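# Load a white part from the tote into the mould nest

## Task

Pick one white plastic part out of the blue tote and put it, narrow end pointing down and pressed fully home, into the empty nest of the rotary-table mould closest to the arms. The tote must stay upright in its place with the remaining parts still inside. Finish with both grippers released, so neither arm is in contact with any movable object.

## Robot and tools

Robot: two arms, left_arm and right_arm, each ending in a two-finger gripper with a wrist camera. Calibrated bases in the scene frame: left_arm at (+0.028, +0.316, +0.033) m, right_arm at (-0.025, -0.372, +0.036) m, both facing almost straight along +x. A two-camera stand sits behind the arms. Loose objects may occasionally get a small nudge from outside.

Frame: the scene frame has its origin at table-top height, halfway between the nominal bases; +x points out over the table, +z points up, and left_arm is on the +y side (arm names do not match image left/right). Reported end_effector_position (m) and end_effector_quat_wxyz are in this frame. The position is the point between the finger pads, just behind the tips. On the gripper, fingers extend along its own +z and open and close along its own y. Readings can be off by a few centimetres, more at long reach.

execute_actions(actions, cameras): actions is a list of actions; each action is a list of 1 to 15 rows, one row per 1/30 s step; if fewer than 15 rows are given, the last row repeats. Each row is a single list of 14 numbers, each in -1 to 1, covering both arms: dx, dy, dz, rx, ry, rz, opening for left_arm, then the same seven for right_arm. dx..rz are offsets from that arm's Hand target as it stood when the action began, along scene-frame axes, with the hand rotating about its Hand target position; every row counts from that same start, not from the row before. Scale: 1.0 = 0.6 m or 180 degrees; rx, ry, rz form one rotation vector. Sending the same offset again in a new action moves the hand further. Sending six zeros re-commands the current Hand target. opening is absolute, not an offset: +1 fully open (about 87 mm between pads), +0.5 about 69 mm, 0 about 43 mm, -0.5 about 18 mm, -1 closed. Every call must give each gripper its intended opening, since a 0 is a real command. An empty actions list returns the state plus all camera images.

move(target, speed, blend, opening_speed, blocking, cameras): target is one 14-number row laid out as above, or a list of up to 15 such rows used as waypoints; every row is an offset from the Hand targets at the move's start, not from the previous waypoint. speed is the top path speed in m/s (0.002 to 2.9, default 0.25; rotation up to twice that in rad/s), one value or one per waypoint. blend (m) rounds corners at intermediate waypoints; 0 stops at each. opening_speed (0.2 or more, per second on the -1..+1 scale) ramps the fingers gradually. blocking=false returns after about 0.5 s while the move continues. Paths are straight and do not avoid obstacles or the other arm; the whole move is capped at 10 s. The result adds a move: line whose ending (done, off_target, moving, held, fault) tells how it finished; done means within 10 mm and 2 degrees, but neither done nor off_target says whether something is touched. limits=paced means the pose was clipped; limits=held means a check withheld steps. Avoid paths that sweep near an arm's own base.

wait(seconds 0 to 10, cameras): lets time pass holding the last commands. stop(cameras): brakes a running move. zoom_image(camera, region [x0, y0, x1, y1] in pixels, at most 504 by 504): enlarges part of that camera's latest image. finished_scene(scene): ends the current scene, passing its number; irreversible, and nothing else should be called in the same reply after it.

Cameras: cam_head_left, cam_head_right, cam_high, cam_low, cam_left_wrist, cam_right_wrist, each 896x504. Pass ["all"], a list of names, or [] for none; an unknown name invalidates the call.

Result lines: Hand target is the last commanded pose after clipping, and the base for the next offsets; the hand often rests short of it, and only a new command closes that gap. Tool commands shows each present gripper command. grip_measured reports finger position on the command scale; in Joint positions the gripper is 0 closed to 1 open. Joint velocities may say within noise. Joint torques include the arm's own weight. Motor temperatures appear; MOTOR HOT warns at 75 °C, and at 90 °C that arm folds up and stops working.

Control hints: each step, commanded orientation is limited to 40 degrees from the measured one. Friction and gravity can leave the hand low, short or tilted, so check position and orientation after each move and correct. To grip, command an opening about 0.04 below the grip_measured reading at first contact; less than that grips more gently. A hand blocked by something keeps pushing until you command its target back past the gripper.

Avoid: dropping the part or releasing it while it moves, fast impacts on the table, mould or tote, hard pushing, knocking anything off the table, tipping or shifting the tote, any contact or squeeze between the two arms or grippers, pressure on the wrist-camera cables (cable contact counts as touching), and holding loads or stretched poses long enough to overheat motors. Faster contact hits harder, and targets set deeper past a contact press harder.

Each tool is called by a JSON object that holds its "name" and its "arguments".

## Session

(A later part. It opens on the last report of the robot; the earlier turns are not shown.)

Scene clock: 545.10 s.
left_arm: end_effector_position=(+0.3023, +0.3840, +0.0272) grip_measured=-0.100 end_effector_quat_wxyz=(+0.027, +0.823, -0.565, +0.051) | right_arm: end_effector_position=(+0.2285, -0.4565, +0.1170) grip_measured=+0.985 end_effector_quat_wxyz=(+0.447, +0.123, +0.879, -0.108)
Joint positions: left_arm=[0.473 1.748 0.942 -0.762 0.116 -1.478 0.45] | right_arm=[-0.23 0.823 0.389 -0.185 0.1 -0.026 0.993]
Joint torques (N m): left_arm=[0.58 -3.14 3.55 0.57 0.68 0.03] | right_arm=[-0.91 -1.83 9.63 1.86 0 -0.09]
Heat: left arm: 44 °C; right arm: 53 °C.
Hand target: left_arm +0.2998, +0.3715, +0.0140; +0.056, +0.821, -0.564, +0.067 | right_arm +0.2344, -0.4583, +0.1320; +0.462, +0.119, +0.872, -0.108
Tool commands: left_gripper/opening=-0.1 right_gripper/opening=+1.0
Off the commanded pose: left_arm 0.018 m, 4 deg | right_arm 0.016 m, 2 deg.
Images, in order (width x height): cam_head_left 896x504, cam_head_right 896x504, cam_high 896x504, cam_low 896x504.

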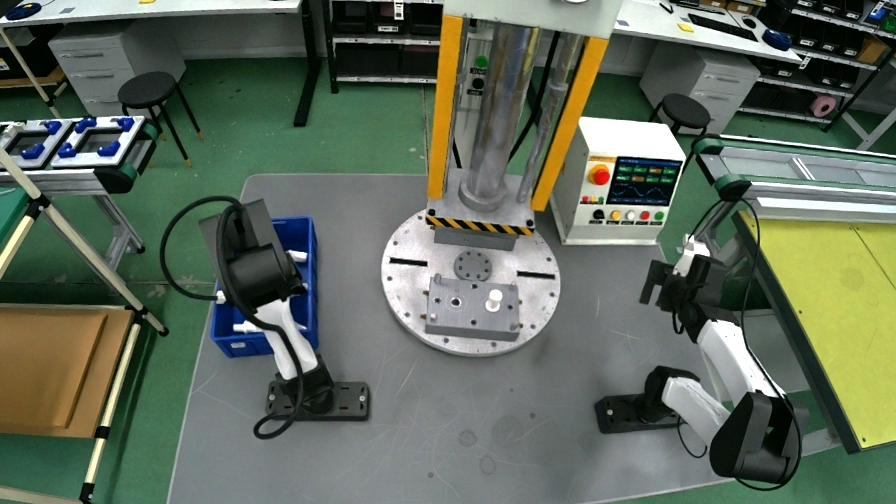

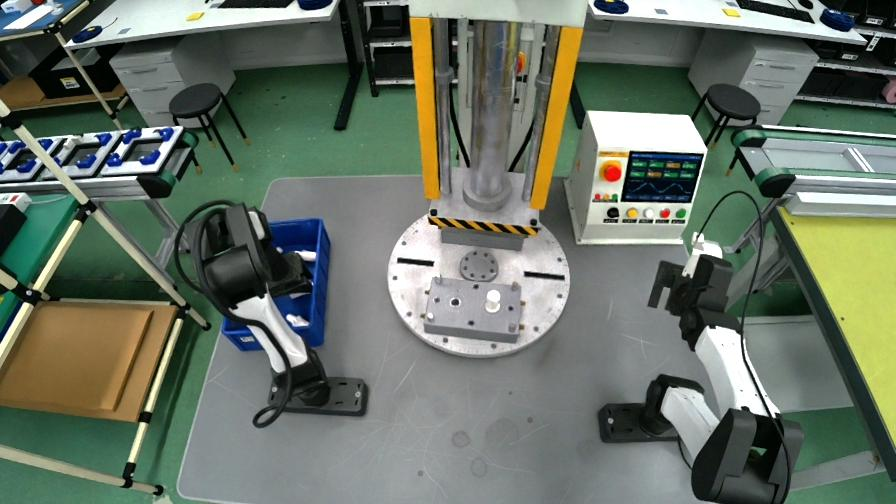

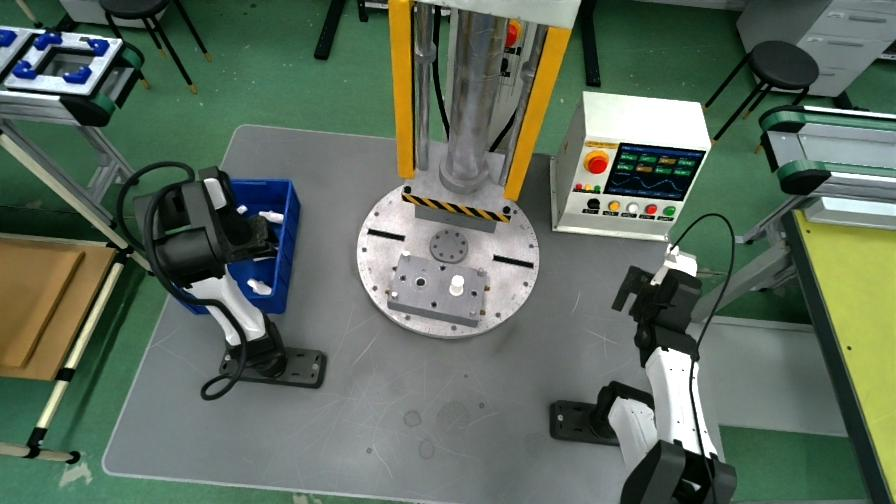

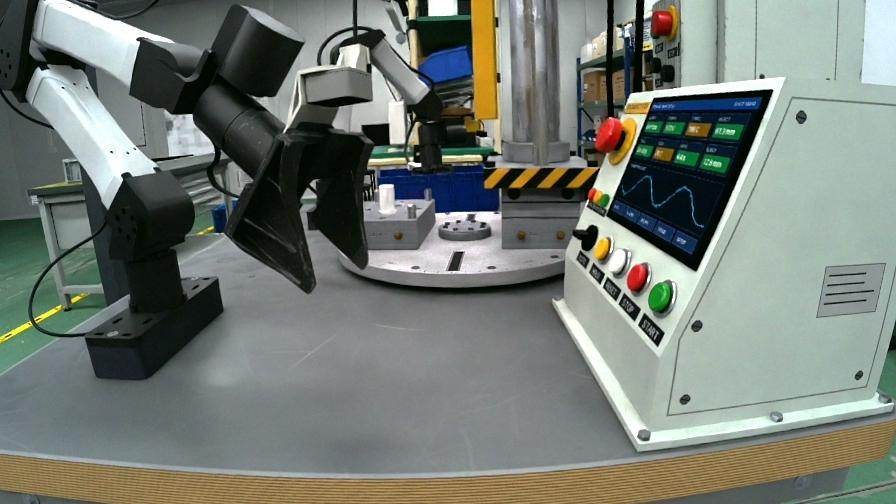

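{"name": "move", "arguments": {"target": [[0.004, 0.0242, 0.0767, 0, 0, 0, -0.1, 0, 0, 0, 0, 0, 0, 1], [0.004, 0.0242, 0.2017, 0, 0, 0, -0.1, 0, 0, 0, 0, 0, 0, 1], [-0.0122, 0.0642, 0.2017, 0.1142, 0.0438, 0, -0.1, 0, 0, 0, 0, 0, 0, 1]], "speed": [0.05, 0.1, 0.1], "blend": [0.01, 0.01, 0], "cameras": ["cam_left_wrist", "cam_high"]}}

Scene clock: 702.47 s.
left_arm: end_effector_position=(+0.2881, +0.4067, +0.1217) grip_measured=-0.100 end_effector_quat_wxyz=(-0.029, +0.818, -0.566, -0.095) | right_arm: end_effector_position=(+0.2285, -0.4565, +0.1170) grip_measured=+0.985 end_effector_quat_wxyz=(+0.447, +0.123, +0.879, -0.108)
Joint positions: left_arm=[0.375 1.65 1.276 -1.257 -0.189 -1.573 0.45] | right_arm=[-0.23 0.823 0.389 -0.185 0.1 -0.026 0.993]
Joint torques (N m): left_arm=[0.09 -8.05 9.39 0.02 -0.28 -0.11] | right_arm=[-0.94 -1.78 9.66 1.85 -0.03 -0.11]
Motor temperatures (°C): left_arm=[28 31 41 29 28 29 28] | right_arm=[29 32 55 40 27 28 31]
Heat: left arm: 41 °C; right arm: 55 °C.
Hand target: left_arm +0.2926, +0.4100, +0.1351; -0.053, +0.820, -0.562, -0.091 | right_arm +0.2344, -0.4583, +0.1320; +0.462, +0.119, +0.872, -0.108
Off the commanded pose: left_arm 0.014 m, 3 deg | right_arm 0.016 m, 2 deg.
move: off_target (left_arm, right_arm)
camera_calibration:
cam_left_wrist: T_world_to_cam=[[0.931022, 0.361375, -0.0510575, -0.412317], [0.309189, -0.706654, 0.636429, 0.142515], [0.193909, -0.608315, -0.769644, 0.423725], [0, 0, 0, 1]] pos_world=[0.257648, 0.507468, 0.214365]
Images, in order (width x height): cam_high 896x504, cam_left_wrist 896x504.

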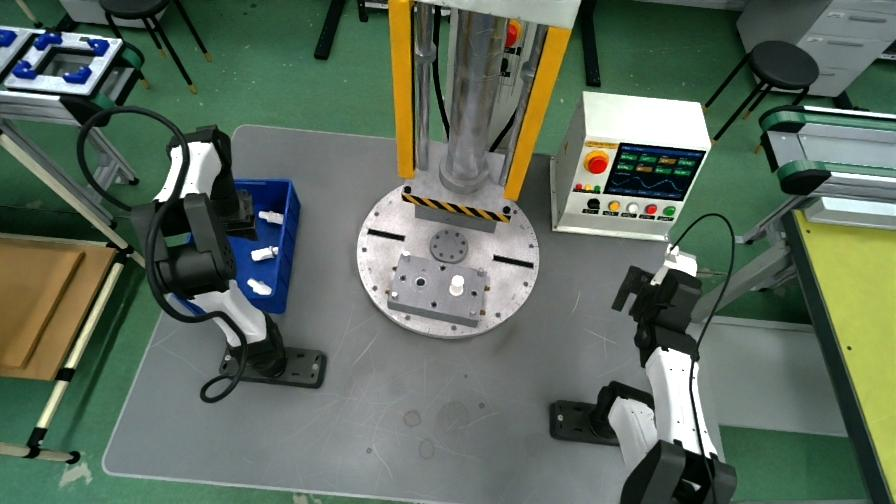

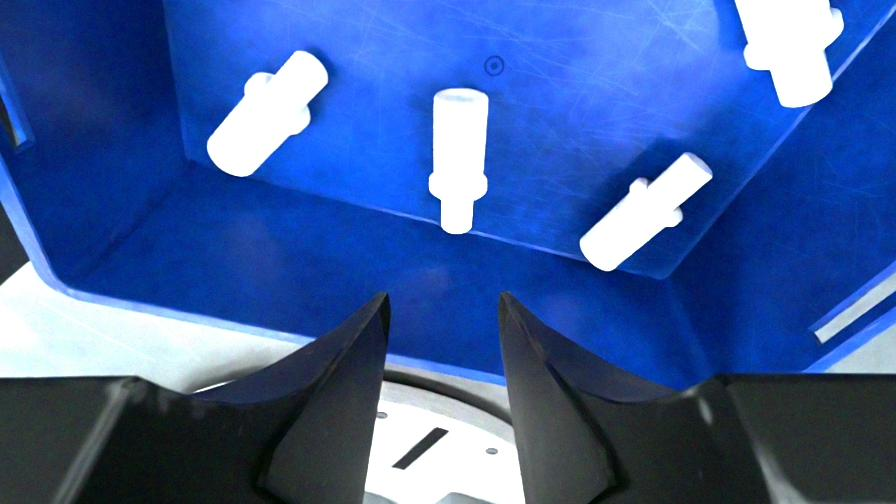

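{"name": "move", "arguments": {"target": [-0.003, -0.0017, -0.1335, 0.003, -0.0078, 0, 0.0, 0, 0, 0, 0, 0, 0, 1], "speed": 0.08, "cameras": ["cam_left_wrist", "cam_high"]}}

{"name": "zoom_image", "arguments": {"camera": "cam_high", "region": [120, 120, 320, 320]}}

Scene clock: 722.13 s.
left_arm: end_effector_position=(+0.2929, +0.4088, +0.0618) grip_measured=+0.000 end_effector_quat_wxyz=(-0.063, +0.821, -0.563, -0.072) | right_arm: end_effector_position=(+0.2285, -0.4565, +0.1170) grip_measured=+0.985 end_effector_quat_wxyz=(+0.447, +0.123, +0.879, -0.108)
Joint positions: left_arm=[0.375 1.649 1.03 -0.929 -0.191 -1.575 0.5] | right_arm=[-0.23 0.823 0.389 -0.185 0.1 -0.026 0.993]
Joint torques (N m): left_arm=[-0.06 -4.56 5.67 0.39 -0.3 -0.12] | right_arm=[-0.9 -1.83 9.57 1.84 -0.05 -0.11]
Motor temperatures (°C): left_arm=[28 33 43 29 28 29 28] | right_arm=[29 32 55 40 27 28 31]
Heat: left arm: 43 °C; right arm: 55 °C.
Hand target: left_arm +0.2906, +0.4089, +0.0549; -0.063, +0.821, -0.561, -0.084 | right_arm +0.2344, -0.4583, +0.1320; +0.462, +0.119, +0.872, -0.108
Off the commanded pose: left_arm 0.007 m, 1 deg | right_arm 0.016 m, 2 deg.
move: off_target (right_arm)
camera_calibration:
cam_left_wrist: T_world_to_cam=[[0.931073, 0.363418, 0.0321004, -0.426559], [0.261388, -0.725869, 0.636231, 0.202544], [0.254519, -0.583987, -0.77083, 0.350332], [0, 0, 0, 1]] pos_world=[0.255049, 0.50663, 0.154875]
Images, in order (width x height): cam_high 896x504, cam_left_wrist 896x504.

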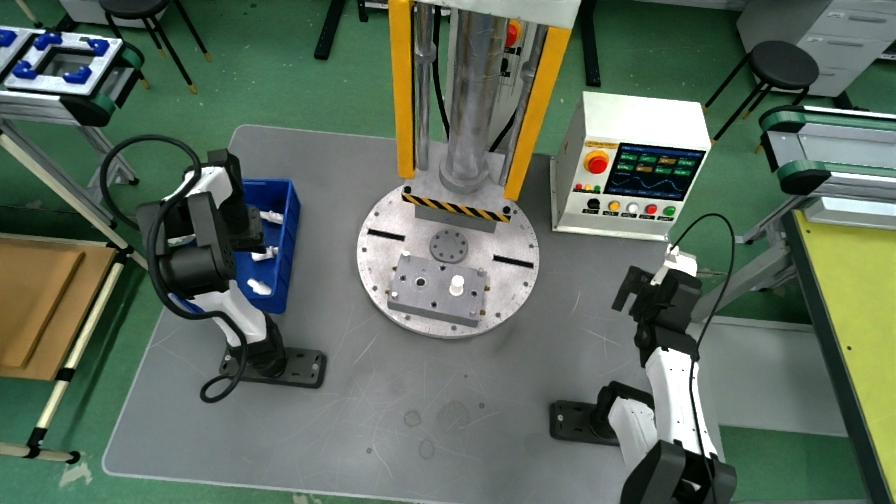

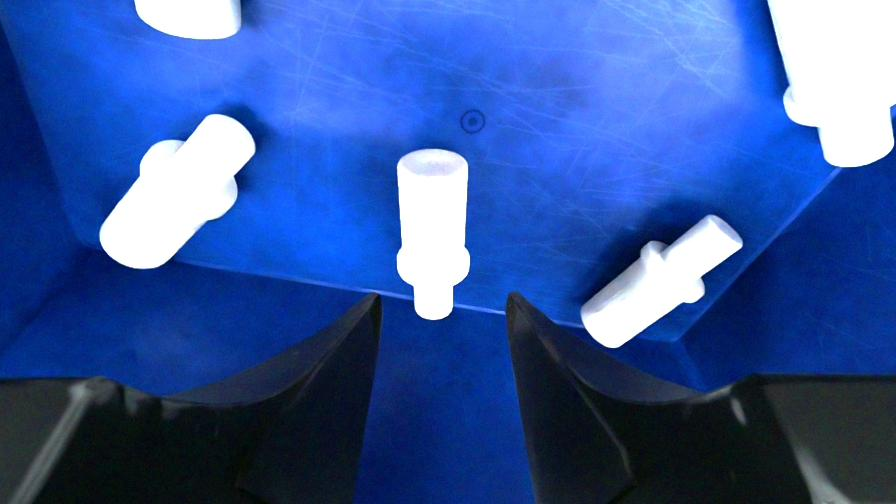

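Scaled by 2.520 from the camera's 896x504 image, which has a finer 1280x720 frame.

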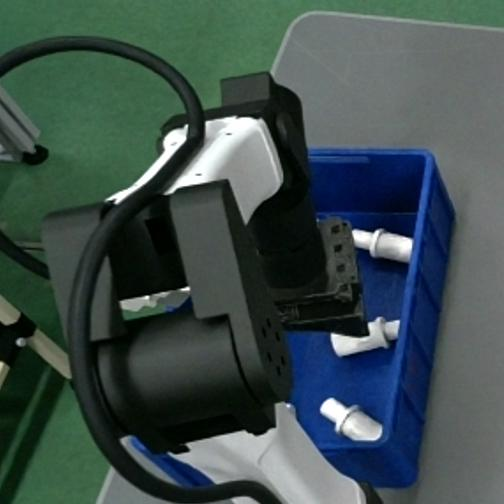

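{"name": "zoom_image", "arguments": {"camera": "cam_left_wrist", "region": [340, 120, 540, 345]}}

Scaled by 2.240 from the camera's 896x504 image, which has a finer 1280x720 frame.

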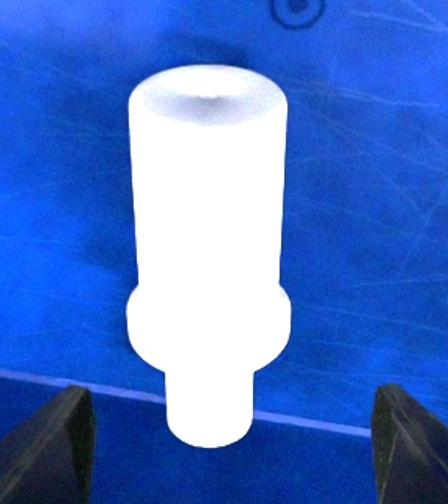

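{"name": "move", "arguments": {"target": [-0.0065, 0.001, -0.0723, 0, 0, 0, 0.0, 0, 0, 0, 0, 0, 0, 1], "speed": 0.04, "cameras": ["cam_left_wrist"]}}

{"name": "zoom_image", "arguments": {"camera": "cam_left_wrist", "region": [330, 150, 560, 400]}}

Scene clock: 802.27 s.
left_arm: end_effector_position=(+0.2910, +0.4080, +0.0187) grip_measured=+0.000 end_effector_quat_wxyz=(-0.064, +0.821, -0.562, -0.071) | right_arm: end_effector_position=(+0.2285, -0.4565, +0.1170) grip_measured=+0.985 end_effector_quat_wxyz=(+0.447, +0.123, +0.879, -0.108)
Joint positions: left_arm=[0.375 1.719 0.916 -0.743 -0.191 -1.575 0.5] | right_arm=[-0.23 0.823 0.389 -0.185 0.1 -0.026 0.993]
Joint torques (N m): left_arm=[0.5 -4.59 5.22 0.41 -0.31 -0.04] | right_arm=[-0.87 -1.73 9.65 1.85 -0.05 -0.1]
Motor temperatures (°C): left_arm=[28 32 41 29 28 29 28] | right_arm=[29 32 55 40 27 28 31]
Heat: left arm: 41 °C; right arm: 55 °C.
Hand target: left_arm +0.2869, +0.4096, +0.0116; -0.063, +0.821, -0.561, -0.084 | right_arm +0.2344, -0.4583, +0.1320; +0.462, +0.119, +0.872, -0.108
Off the commanded pose: left_arm 0.008 m, 1 deg | right_arm 0.016 m, 2 deg.
move: off_target (right_arm)
camera_calibration:
cam_left_wrist: T_world_to_cam=[[0.930995, 0.363375, 0.0347474, -0.423194], [0.259807, -0.726481, 0.63618, 0.230712], [0.256415, -0.583253, -0.770758, 0.316241], [0, 0, 0, 1]] pos_world=[0.252962, 0.505835, 0.111676]
Images, in order (width x height): cam_left_wrist 896x504.

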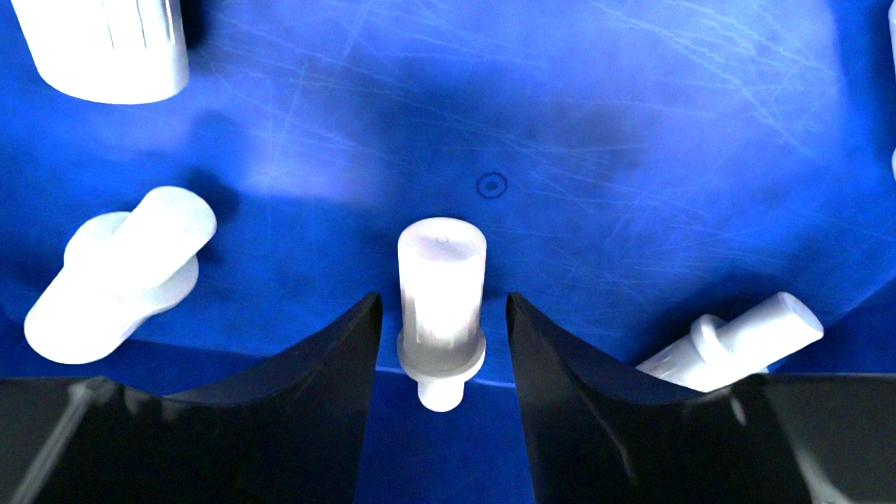

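Scaled by 2.016 from the camera's 896x504 image, which has a finer 1280x720 frame.

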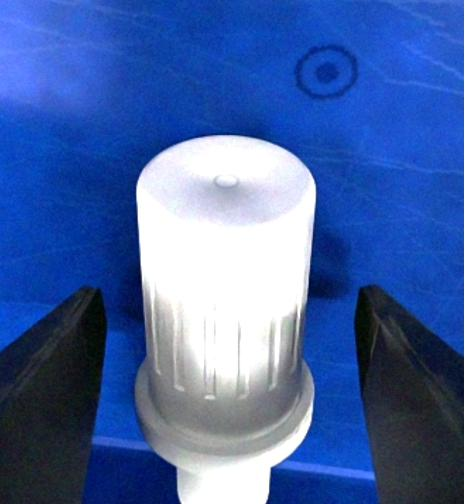

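{"name": "move", "arguments": {"target": [0, 0, 0, 0, 0, 0, -0.46, 0, 0, 0, 0, 0, 0, 1], "opening_speed": 0.35, "cameras": ["cam_left_wrist"]}}

Scene clock: 808.77 s.
left_arm: end_effector_position=(+0.2912, +0.4081, +0.0187) grip_measured=-0.344 end_effector_quat_wxyz=(-0.065, +0.821, -0.562, -0.071) | right_arm: end_effector_position=(+0.2285, -0.4565, +0.1170) grip_measured=+0.985 end_effector_quat_wxyz=(+0.447, +0.123, +0.879, -0.108)
Joint positions: left_arm=[0.375 1.719 0.916 -0.743 -0.191 -1.575 0.328] | right_arm=[-0.23 0.823 0.389 -0.185 0.1 -0.026 0.993]
Joint torques (N m): left_arm=[0.5 -4.57 5.19 0.41 -0.3 -0.04] | right_arm=[-0.84 -1.73 9.68 1.84 -0.01 -0.09]
Motor temperatures (°C): left_arm=[28 32 41 29 28 29 28] | right_arm=[29 32 55 40 27 28 31]
Heat: left arm: 41 °C; right arm: 55 °C.
Hand target: left_arm +0.2869, +0.4096, +0.0116; -0.063, +0.821, -0.561, -0.084 | right_arm +0.2344, -0.4583, +0.1320; +0.462, +0.119, +0.872, -0.108
Off the commanded pose: left_arm 0.008 m, 1 deg | right_arm 0.016 m, 2 deg.
move: off_target (right_arm)
camera_calibration:
cam_left_wrist: T_world_to_cam=[[0.930947, 0.363422, 0.0355185, -0.423426], [0.25939, -0.726633, 0.636177, 0.230941], [0.25701, -0.583034, -0.770725, 0.316009], [0, 0, 0, 1]] pos_world=[0.253066, 0.505936, 0.111676]
Images, in order (width x height): cam_left_wrist 896x504.

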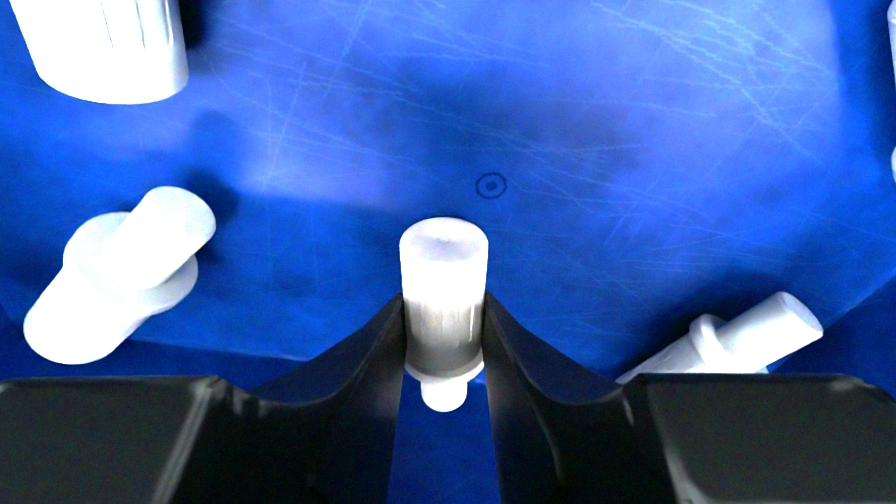

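{"name": "move", "arguments": {"target": [[0.0035, -0.001, 0.064, 0, 0, 0, -0.46, 0, 0, 0, 0, 0, 0, 1], [0.0035, -0.001, 0.364, 0, 0, 0, -0.46, 0, 0, 0, 0, 0, 0, 1]], "speed": [0.05, 0.12], "blend": [0.01, 0], "cameras": ["cam_left_wrist", "cam_high"]}}

Scene clock: 845.77 s.
left_arm: end_effector_position=(+0.2900, +0.4077, +0.2203) grip_measured=-0.344 end_effector_quat_wxyz=(-0.061, +0.821, -0.563, -0.073) | right_arm: end_effector_position=(+0.2285, -0.4565, +0.1170) grip_measured=+0.985 end_effector_quat_wxyz=(+0.447, +0.123, +0.879, -0.108)
Joint positions: left_arm=[0.375 1.607 1.625 -1.572 -0.191 -1.575 0.328] | right_arm=[-0.23 0.823 0.389 -0.185 0.1 -0.026 0.993]
Joint torques (N m): left_arm=[0.42 -6.69 8.84 0.15 -0.24 -0.01] | right_arm=[-0.88 -1.88 9.65 1.84 -0.01 -0.08]
Motor temperatures (°C): left_arm=[28 33 42 28 28 29 29] | right_arm=[29 32 56 40 27 28 31]
Heat: left arm: 42 °C; right arm: 56 °C.
Hand target: left_arm +0.2890, +0.4089, +0.2300; -0.063, +0.821, -0.561, -0.084 | right_arm +0.2344, -0.4583, +0.1320; +0.462, +0.119, +0.872, -0.108
Off the commanded pose: left_arm 0.010 m, 1 deg | right_arm 0.016 m, 2 deg.
joint sent to its limit (left arm) — joint 4 (wrist pitch), lower limit. The joint targets still meet the commanded pose.
move: off_target (right_arm)
camera_calibration:
cam_left_wrist: T_world_to_cam=[[0.931215, 0.363462, 0.0270869, -0.427586], [0.26447, -0.724987, 0.635963, 0.100547], [0.250786, -0.585055, -0.771244, 0.474342], [0, 0, 0, 1]] pos_world=[0.252624, 0.505823, 0.313472]
Images, in order (width x height): cam_high 896x504, cam_left_wrist 896x504.

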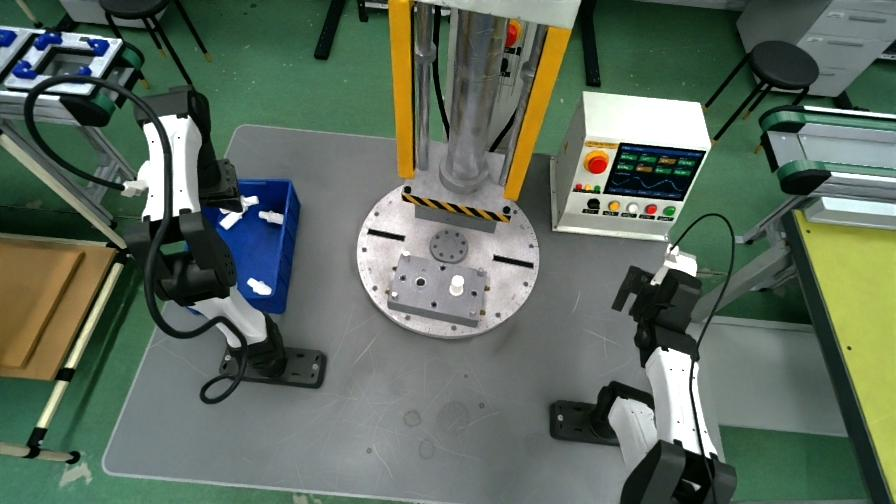

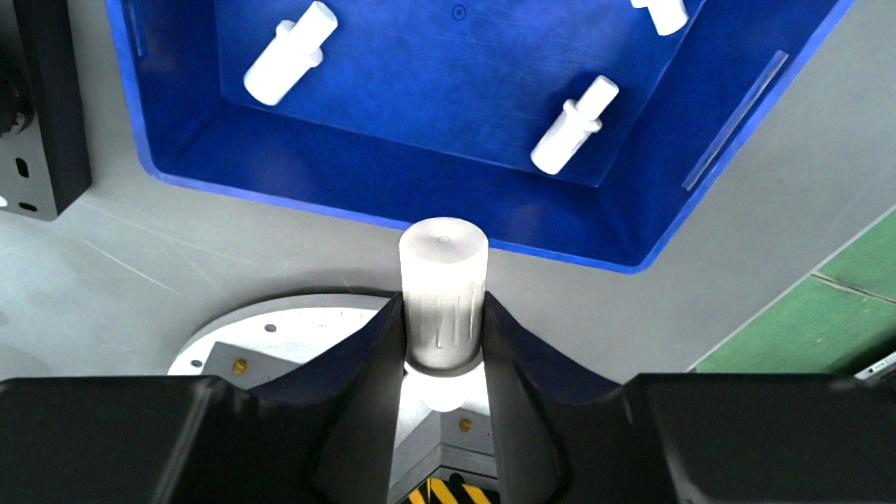

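{"name": "move", "arguments": {"target": [[-0.0417, -0.1482, 0, 0, 0, -0.2528, -0.46, 0, 0, 0, 0, 0, 0, 1], [-0.095, -0.2732, -0.1667, 0, 0, -0.5056, -0.46, 0, 0, 0, 0, 0, 0, 1]], "speed": 0.25, "blend": [0.05, 0], "cameras": ["cam_left_wrist", "cam_high"]}}

Scene clock: 857.07 s.
left_arm: end_effector_position=(+0.2325, +0.2478, +0.1280) grip_measured=-0.344 end_effector_quat_wxyz=(+0.094, -0.183, +0.978, +0.024) | right_arm: end_effector_position=(+0.2285, -0.4565, +0.1170) grip_measured=+0.985 end_effector_quat_wxyz=(+0.447, +0.123, +0.879, -0.108)
Joint positions: left_arm=[-0.298 1.345 1.018 -1.099 -0.131 -0.67 0.328] | right_arm=[-0.23 0.823 0.389 -0.185 0.1 -0.026 0.993]
Joint torques (N m): left_arm=[0.23 -5.79 6.32 0.72 0.08 0.1] | right_arm=[-0.91 -1.84 9.76 1.85 -0.01 -0.09]
Motor temperatures (°C): left_arm=[28 34 42 28 28 29 29] | right_arm=[29 32 56 40 27 28 31]
Heat: left arm: 42 °C; right arm: 56 °C.
Hand target: left_arm +0.2320, +0.2451, +0.1300; +0.104, -0.175, +0.979, +0.014 | right_arm +0.2344, -0.4583, +0.1320; +0.462, +0.119, +0.872, -0.108
Off the commanded pose: left_arm 0.003 m, 2 deg | right_arm 0.016 m, 2 deg.
move: off_target (right_arm)
camera_calibration:
cam_left_wrist: T_world_to_cam=[[0.366351, -0.93047, -0.00350386, 0.142416], [-0.719382, -0.285624, 0.633173, 0.178756], [-0.59015, -0.229443, -0.774002, 0.431701], [0, 0, 0, 1]] pos_world=[0.331188, 0.282622, 0.221453]
Images, in order (width x height): cam_high 896x504, cam_left_wrist 896x504.

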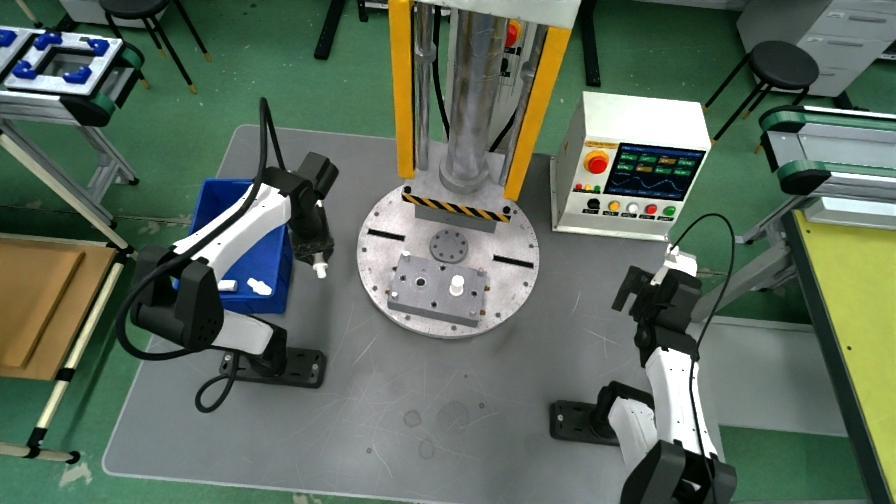

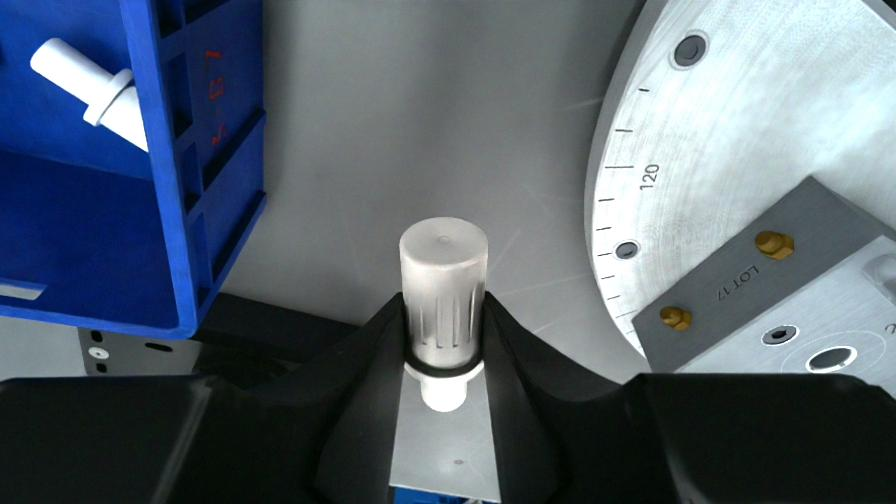

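{"name": "move", "arguments": {"target": [[0, 0, -0.158, 0, 0, 0, -0.46, 0, 0, 0, 0, 0, 0, 1], [0, 0, -0.195, 0, 0, 0, -0.46, 0, 0, 0, 0, 0, 0, 1]], "speed": [0.1, 0.03], "blend": [0.01, 0], "cameras": ["cam_left_wrist"]}}

Scene clock: 872.67 s.
left_arm: end_effector_position=(+0.2342, +0.2467, +0.0178) grip_measured=-0.344 end_effector_quat_wxyz=(+0.108, -0.183, +0.977, +0.015) | right_arm: end_effector_position=(+0.2285, -0.4565, +0.1170) grip_measured=+0.985 end_effector_quat_wxyz=(+0.447, +0.123, +0.879, -0.108)
Joint positions: left_arm=[-0.298 1.474 0.655 -0.574 -0.128 -0.669 0.328] | right_arm=[-0.23 0.823 0.389 -0.185 0.1 -0.026 0.993]
Joint torques (N m): left_arm=[0.21 -3.21 5.56 0.83 0.05 0.11] | right_arm=[-0.73 -1.81 9.51 1.84 -0.02 -0.1]
Motor temperatures (°C): left_arm=[28 34 42 29 28 29 29] | right_arm=[29 32 56 40 27 28 31]
Heat: left arm: 42 °C; right arm: 56 °C.
Hand target: left_arm +0.2319, +0.2451, +0.0129; +0.104, -0.175, +0.979, +0.014 | right_arm +0.2344, -0.4583, +0.1320; +0.462, +0.119, +0.872, -0.108
Off the commanded pose: left_arm 0.005 m, 1 deg | right_arm 0.016 m, 2 deg.
move: off_target (right_arm)
camera_calibration:
cam_left_wrist: T_world_to_cam=[[0.365348, -0.930656, 0.0199971, 0.140328], [-0.738941, -0.276888, 0.614247, 0.252206], [-0.566116, -0.23919, -0.788861, 0.344188], [0, 0, 0, 1]] pos_world=[0.329947, 0.282756, 0.113793]
Images, in order (width x height): cam_left_wrist 896x504.

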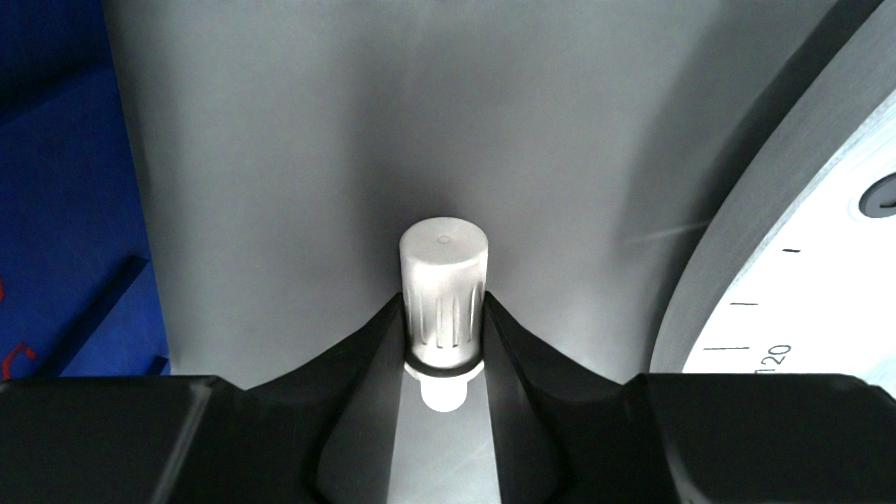

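{"name": "move", "arguments": {"target": [0, 0, -0.0042, 0, 0, 0, -0.46, 0, 0, 0, 0, 0, 0, 1], "speed": 0.01}}

{"name": "move", "arguments": {"target": [0, 0, -0.0042, 0, 0, 0, -0.46, 0, 0, 0, 0, 0, 0, 1], "speed": 0.01, "cameras": ["cam_left_wrist"]}}

Scene clock: 886.53 s.
left_arm: end_effector_position=(+0.2347, +0.2464, +0.0158) grip_measured=-0.344 end_effector_quat_wxyz=(+0.109, -0.183, +0.977, +0.014) | right_arm: end_effector_position=(+0.2285, -0.4565, +0.1170) grip_measured=+0.985 end_effector_quat_wxyz=(+0.447, +0.123, +0.879, -0.108)
Joint positions: left_arm=[-0.298 1.48 0.651 -0.562 -0.128 -0.669 0.328] | right_arm=[-0.23 0.823 0.389 -0.185 0.1 -0.026 0.993]
Joint torques (N m): left_arm=[0.23 -3.18 5.39 0.83 0.04 0.1] | right_arm=[-0.92 -1.77 9.59 1.86 -0.01 -0.1]
Motor temperatures (°C): left_arm=[28 33 42 29 28 29 29] | right_arm=[29 32 56 40 27 28 31]
Heat: left arm: 42 °C; right arm: 56 °C.
Hand target: left_arm +0.2320, +0.2450, +0.0104; +0.104, -0.175, +0.979, +0.013 | right_arm +0.2344, -0.4583, +0.1320; +0.462, +0.119, +0.872, -0.108
Off the commanded pose: left_arm 0.006 m, 1 deg | right_arm 0.016 m, 2 deg.
move: off_target (right_arm)

Scene clock: 887.37 s.
left_arm: end_effector_position=(+0.2361, +0.2457, +0.0157) grip_measured=-0.344 end_effector_quat_wxyz=(+0.112, -0.183, +0.977, +0.012) | right_arm: end_effector_position=(+0.2285, -0.4565, +0.1170) grip_measured=+0.985 end_effector_quat_wxyz=(+0.447, +0.123, +0.879, -0.108)
Joint positions: left_arm=[-0.298 1.48 0.65 -0.555 -0.126 -0.668 0.328] | right_arm=[-0.23 0.823 0.389 -0.185 0.1 -0.026 0.993]
Joint torques (N m): left_arm=[0.27 -2.71 4.92 0.88 0.03 0.09] | right_arm=[-0.94 -1.87 9.65 1.84 -0.03 -0.07]
Motor temperatures (°C): left_arm=[28 33 42 29 28 29 29] | right_arm=[29 32 56 40 27 28 31]
Heat: left arm: 42 °C; right arm: 56 °C.
Hand target: left_arm +0.2320, +0.2451, +0.0079; +0.104, -0.175, +0.979, +0.013 | right_arm +0.2344, -0.4583, +0.1320; +0.462, +0.119, +0.872, -0.108
Off the commanded pose: left_arm 0.009 m, 1 deg | right_arm 0.016 m, 2 deg.
move: off_target (right_arm)
camera_calibration:
cam_left_wrist: T_world_to_cam=[[0.36373, -0.931119, 0.0267946, 0.139047], [-0.743826, -0.27301, 0.610073, 0.254814], [-0.560735, -0.241832, -0.791892, 0.342803], [0, 0, 0, 1]] pos_world=[0.331183, 0.281937, 0.112282]
Images, in order (width x height): cam_left_wrist 896x504.

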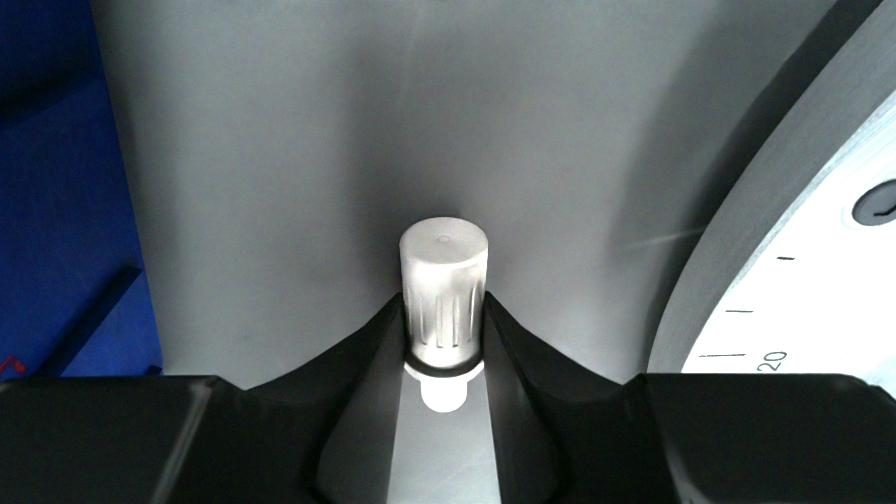

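{"name": "move", "arguments": {"target": [[0.0068, 0.001, 0.012, 0, 0, 0, -0.46, 0, 0, 0, 0, 0, 0, 1], [0.0068, 0.001, 0.012, 0, 0, 0, -0.3, 0, 0, 0, 0, 0, 0, 1], [0.0068, 0.001, 0.012, 0, 0, 0, 0.0, 0, 0, 0, 0, 0, 0, 1]], "speed": 0.03, "opening_speed": 0.3, "cameras": ["cam_left_wrist"]}}

Scene clock: 898.63 s.
left_arm: end_effector_position=(+0.2348, +0.2460, +0.0156) grip_measured=+0.000 end_effector_quat_wxyz=(+0.109, -0.179, +0.978, +0.013) | right_arm: end_effector_position=(+0.2285, -0.4565, +0.1170) grip_measured=+0.985 end_effector_quat_wxyz=(+0.447, +0.123, +0.879, -0.108)
Joint positions: left_arm=[-0.298 1.48 0.65 -0.559 -0.125 -0.661 0.5] | right_arm=[-0.23 0.823 0.389 -0.185 0.1 -0.026 0.993]
Joint torques (N m): left_arm=[0.88 -3.02 7.72 0.61 0.03 0.1] | right_arm=[-0.84 -1.73 9.77 1.82 -0.01 -0.09]
Motor temperatures (°C): left_arm=[28 32 42 29 28 29 29] | right_arm=[29 32 56 40 27 28 31]
Heat: left arm: 42 °C; right arm: 56 °C.
Hand target: left_arm +0.2361, +0.2457, +0.0151; +0.104, -0.175, +0.979, +0.013 | right_arm +0.2344, -0.4583, +0.1320; +0.462, +0.119, +0.872, -0.108
Off the commanded pose: left_arm 0.001 m, 1 deg | right_arm 0.016 m, 2 deg.
move: off_target (right_arm)
camera_calibration:
cam_left_wrist: T_world_to_cam=[[0.357351, -0.933673, 0.0235683, 0.142096], [-0.742466, -0.268679, 0.613642, 0.252604], [-0.566608, -0.236784, -0.789233, 0.342168], [0, 0, 0, 1]] pos_world=[0.330647, 0.28156, 0.111693]
Images, in order (width x height): cam_left_wrist 896x504.

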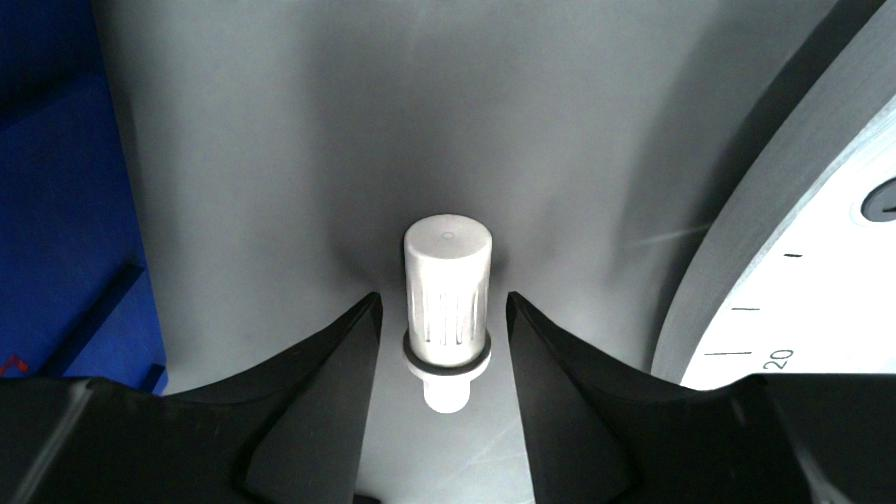

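{"name": "move", "arguments": {"target": [[0, 0, 0.08, 0, 0, 0, 0.0, 0, 0, 0, 0, 0, 0, 1], [0.0232, 0.008, 0.1, -0.0437, 0.1201, 0, 0.0, 0, 0, 0, 0, 0, 0, 1]], "speed": [0.08, 0.12], "blend": [0.005, 0], "cameras": ["cam_left_wrist"]}}

{"name": "zoom_image", "arguments": {"camera": "cam_left_wrist", "region": [330, 150, 560, 400]}}

Scene clock: 916.20 s.
left_arm: end_effector_position=(+0.2453, +0.2511, +0.0739) grip_measured=+0.000 end_effector_quat_wxyz=(-0.090, -0.177, +0.980, -0.015) | right_arm: end_effector_position=(+0.2285, -0.4565, +0.1170) grip_measured=+0.985 end_effector_quat_wxyz=(+0.447, +0.123, +0.879, -0.108)
Joint positions: left_arm=[-0.127 1.749 1.127 -1.111 0.084 -0.49 0.5] | right_arm=[-0.23 0.823 0.389 -0.185 0.1 -0.026 0.993]
Joint torques (N m): left_arm=[1.32 -4.88 8.81 -0.09 0.25 0.11] | right_arm=[-0.88 -1.76 9.57 1.84 -0.03 -0.09]
Motor temperatures (°C): left_arm=[28 32 43 29 28 29 29] | right_arm=[29 32 56 40 27 28 31]
Heat: left arm: 43 °C; right arm: 56 °C.
Hand target: left_arm +0.2499, +0.2505, +0.0750; -0.094, -0.177, +0.980, -0.021 | right_arm +0.2344, -0.4583, +0.1320; +0.462, +0.119, +0.872, -0.108
Off the commanded pose: left_arm 0.005 m, 1 deg | right_arm 0.016 m, 2 deg.
move: off_target (right_arm)
camera_calibration:
cam_left_wrist: T_world_to_cam=[[0.357097, -0.934059, 0.00389787, 0.143354], [-0.455361, -0.170441, 0.87384, 0.111622], [-0.815554, -0.313821, -0.486198, 0.453387], [0, 0, 0, 1]] pos_world=[0.369398, 0.295209, 0.122337]
Images, in order (width x height): cam_left_wrist 896x504.

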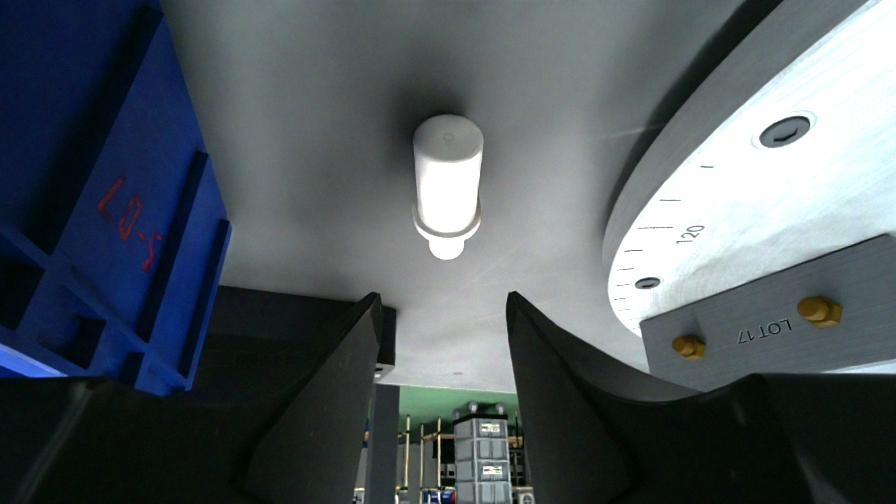

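Scaled by 2.016 from the camera's 896x504 image, which has a finer 1280x720 frame.

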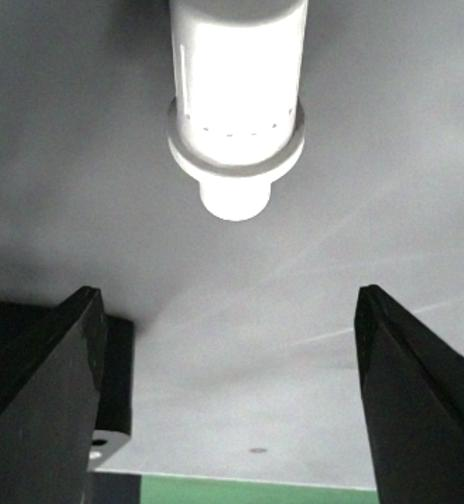

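{"name": "move", "arguments": {"target": [0, 0, -0.0717, 0, 0, 0, 0.0, 0, 0, 0, 0, 0, 0, 1], "speed": 0.06, "cameras": ["cam_left_wrist"]}}

{"name": "zoom_image", "arguments": {"camera": "cam_left_wrist", "region": [330, 150, 560, 400]}}

Scene clock: 940.17 s.
left_arm: end_effector_position=(+0.2519, +0.2501, +0.0380) grip_measured=+0.000 end_effector_quat_wxyz=(-0.085, -0.177, +0.980, -0.017) | right_arm: end_effector_position=(+0.2285, -0.4565, +0.1170) grip_measured=+0.985 end_effector_quat_wxyz=(+0.447, +0.123, +0.879, -0.108)
Joint positions: left_arm=[-0.127 1.824 1.066 -0.965 0.085 -0.489 0.5] | right_arm=[-0.23 0.823 0.389 -0.185 0.1 -0.026 0.993]
Joint torques (N m): left_arm=[1.31 -5.26 5.18 0.15 0.24 0.1] | right_arm=[-0.94 -1.76 9.55 1.85 -0.04 -0.11]
Motor temperatures (°C): left_arm=[28 33 44 28 28 29 28] | right_arm=[29 32 56 40 27 28 31]
Heat: left arm: 44 °C; right arm: 56 °C.
Hand target: left_arm +0.2500, +0.2505, +0.0320; -0.093, -0.177, +0.980, -0.021 | right_arm +0.2344, -0.4583, +0.1320; +0.462, +0.119, +0.872, -0.108
Off the commanded pose: left_arm 0.006 m, 1 deg | right_arm 0.016 m, 2 deg.
move: off_target (right_arm)
camera_calibration:
cam_left_wrist: T_world_to_cam=[[0.356441, -0.93427, 0.00951168, 0.140177], [-0.463951, -0.168151, 0.869756, 0.147595], [-0.810987, -0.314429, -0.493391, 0.440231], [0, 0, 0, 1]] pos_world=[0.375534, 0.294203, 0.0875015]
Images, in order (width x height): cam_left_wrist 896x504.

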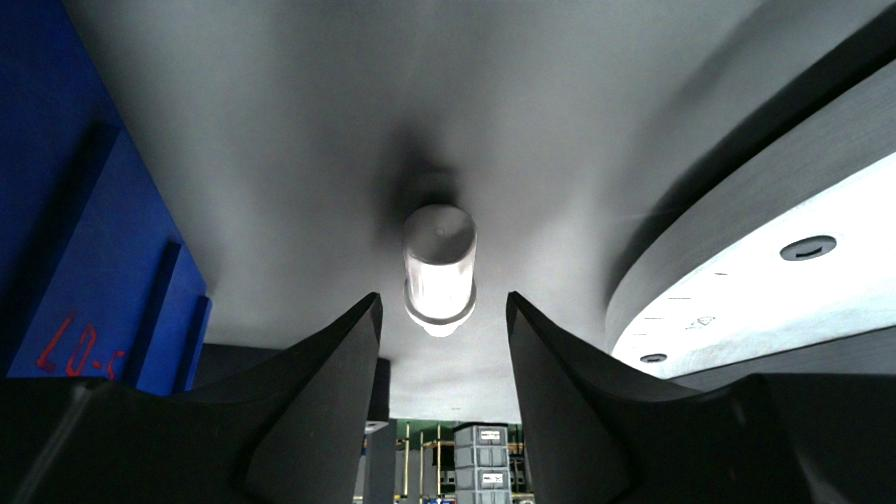

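Scaled by 2.016 from the camera's 896x504 image, which has a finer 1280x720 frame.

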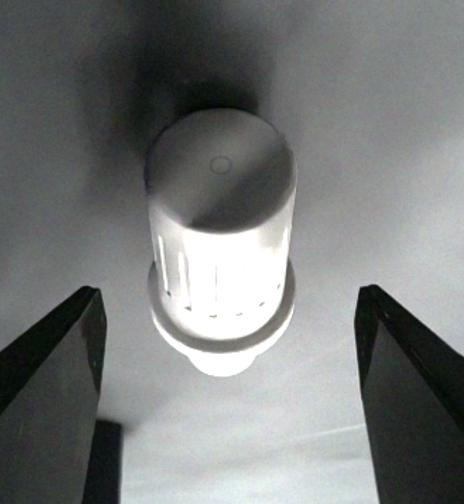

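{"name": "move", "arguments": {"target": [-0.0117, 0, -0.0383, 0, 0, 0, 0.0, 0, 0, 0, 0, 0, 0, 1], "speed": 0.03, "cameras": ["cam_left_wrist"]}}

{"name": "zoom_image", "arguments": {"camera": "cam_left_wrist", "region": [330, 200, 560, 400]}}

Scene clock: 955.43 s.
left_arm: end_effector_position=(+0.2458, +0.2507, +0.0150) grip_measured=+0.000 end_effector_quat_wxyz=(-0.085, -0.177, +0.980, -0.018) | right_arm: end_effector_position=(+0.2285, -0.4565, +0.1170) grip_measured=+0.985 end_effector_quat_wxyz=(+0.447, +0.123, +0.879, -0.108)
Joint positions: left_arm=[-0.127 1.851 0.994 -0.865 0.086 -0.489 0.5] | right_arm=[-0.23 0.823 0.389 -0.185 0.1 -0.026 0.993]
Joint torques (N m): left_arm=[1.02 -5.14 4.78 0.14 0.23 0.07] | right_arm=[-0.92 -1.77 9.63 1.85 -0.01 -0.08]
Motor temperatures (°C): left_arm=[28 33 43 28 28 29 28] | right_arm=[29 32 56 40 27 28 31]
Heat: left arm: 43 °C; right arm: 56 °C.
Hand target: left_arm +0.2429, +0.2505, +0.0090; -0.094, -0.177, +0.980, -0.021 | right_arm +0.2344, -0.4583, +0.1320; +0.462, +0.119, +0.872, -0.108
Off the commanded pose: left_arm 0.007 m, 1 deg | right_arm 0.016 m, 2 deg.
move: off_target (right_arm)
camera_calibration:
cam_left_wrist: T_world_to_cam=[[0.356619, -0.934188, 0.0107897, 0.143081], [-0.464499, -0.167275, 0.869632, 0.164794], [-0.810595, -0.315139, -0.493582, 0.424153], [0, 0, 0, 1]] pos_world=[0.369337, 0.294898, 0.0645007]
Images, in order (width x height): cam_left_wrist 896x504.

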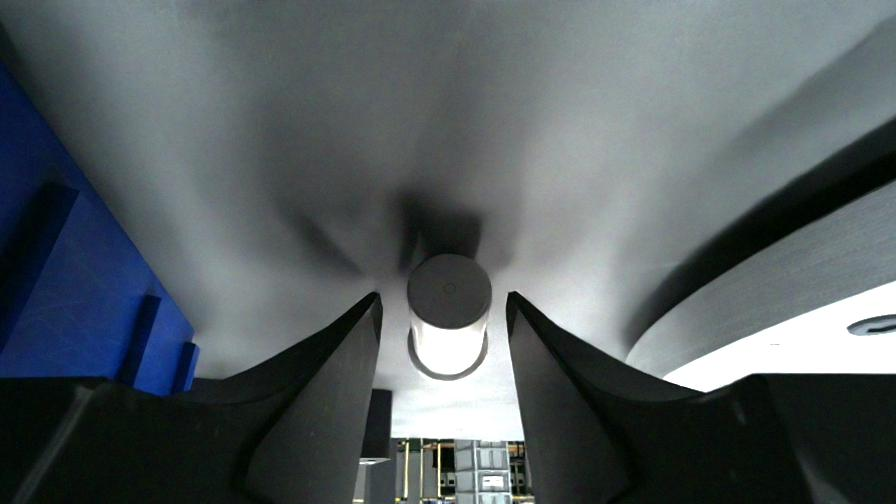

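Scaled by 2.191 from the camera's 896x504 image, which has a finer 1280x720 frame.

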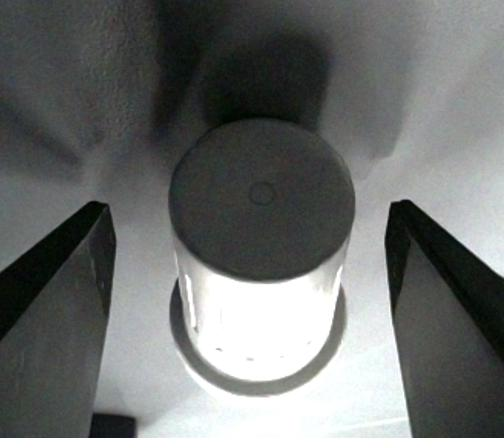

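{"name": "move", "arguments": {"target": [0, 0, 0, 0, 0, 0, -0.46, 0, 0, 0, 0, 0, 0, 1], "opening_speed": 0.35, "cameras": ["cam_left_wrist"]}}

{"name": "zoom_image", "arguments": {"camera": "cam_left_wrist", "region": [330, 200, 560, 400]}}

Scene clock: 969.33 s.
left_arm: end_effector_position=(+0.2459, +0.2507, +0.0150) grip_measured=-0.343 end_effector_quat_wxyz=(-0.085, -0.177, +0.980, -0.018) | right_arm: end_effector_position=(+0.2285, -0.4565, +0.1170) grip_measured=+0.985 end_effector_quat_wxyz=(+0.447, +0.123, +0.879, -0.108)
Joint positions: left_arm=[-0.127 1.851 0.994 -0.864 0.086 -0.489 0.328] | right_arm=[-0.23 0.823 0.389 -0.185 0.1 -0.026 0.993]
Joint torques (N m): left_arm=[1.06 -5.15 4.79 0.17 0.24 0.07] | right_arm=[-0.9 -1.92 9.73 1.86 0 -0.1]
Motor temperatures (°C): left_arm=[28 33 42 28 28 29 28] | right_arm=[29 32 56 40 27 28 31]
Heat: left arm: 42 °C; right arm: 56 °C.
Hand target: left_arm +0.2430, +0.2505, +0.0090; -0.093, -0.177, +0.980, -0.021 | right_arm +0.2344, -0.4583, +0.1320; +0.462, +0.119, +0.872, -0.108
Off the commanded pose: left_arm 0.007 m, 1 deg | right_arm 0.016 m, 2 deg.
move: off_target (right_arm)
camera_calibration:
cam_left_wrist: T_world_to_cam=[[0.356619, -0.934183, 0.0111864, 0.14298], [-0.46507, -0.167128, 0.869355, 0.164988], [-0.810267, -0.315231, -0.494061, 0.424302], [0, 0, 0, 1]] pos_world=[0.369539, 0.294897, 0.0645984]
Images, in order (width x height): cam_left_wrist 896x504.

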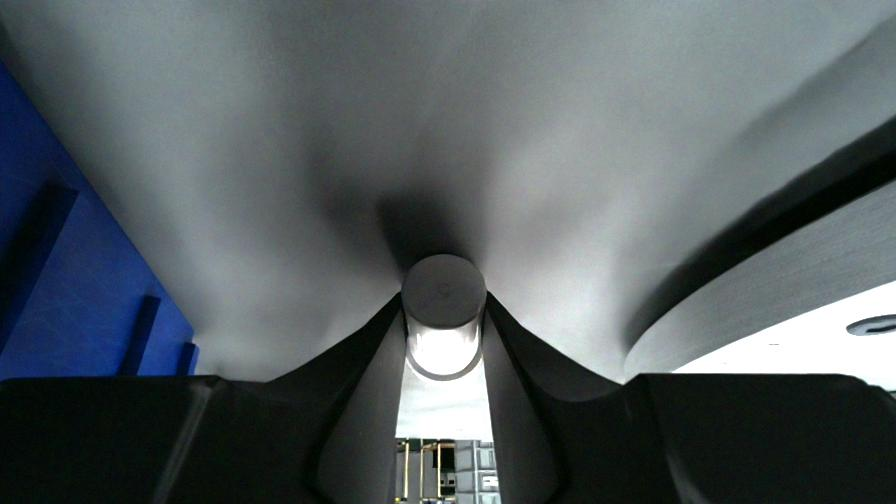

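Scaled by 2.191 from the camera's 896x504 image, which has a finer 1280x720 frame.

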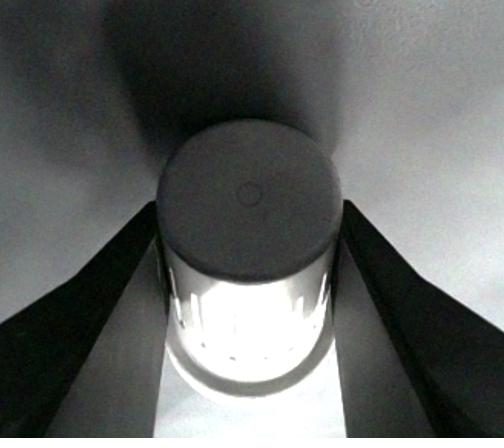

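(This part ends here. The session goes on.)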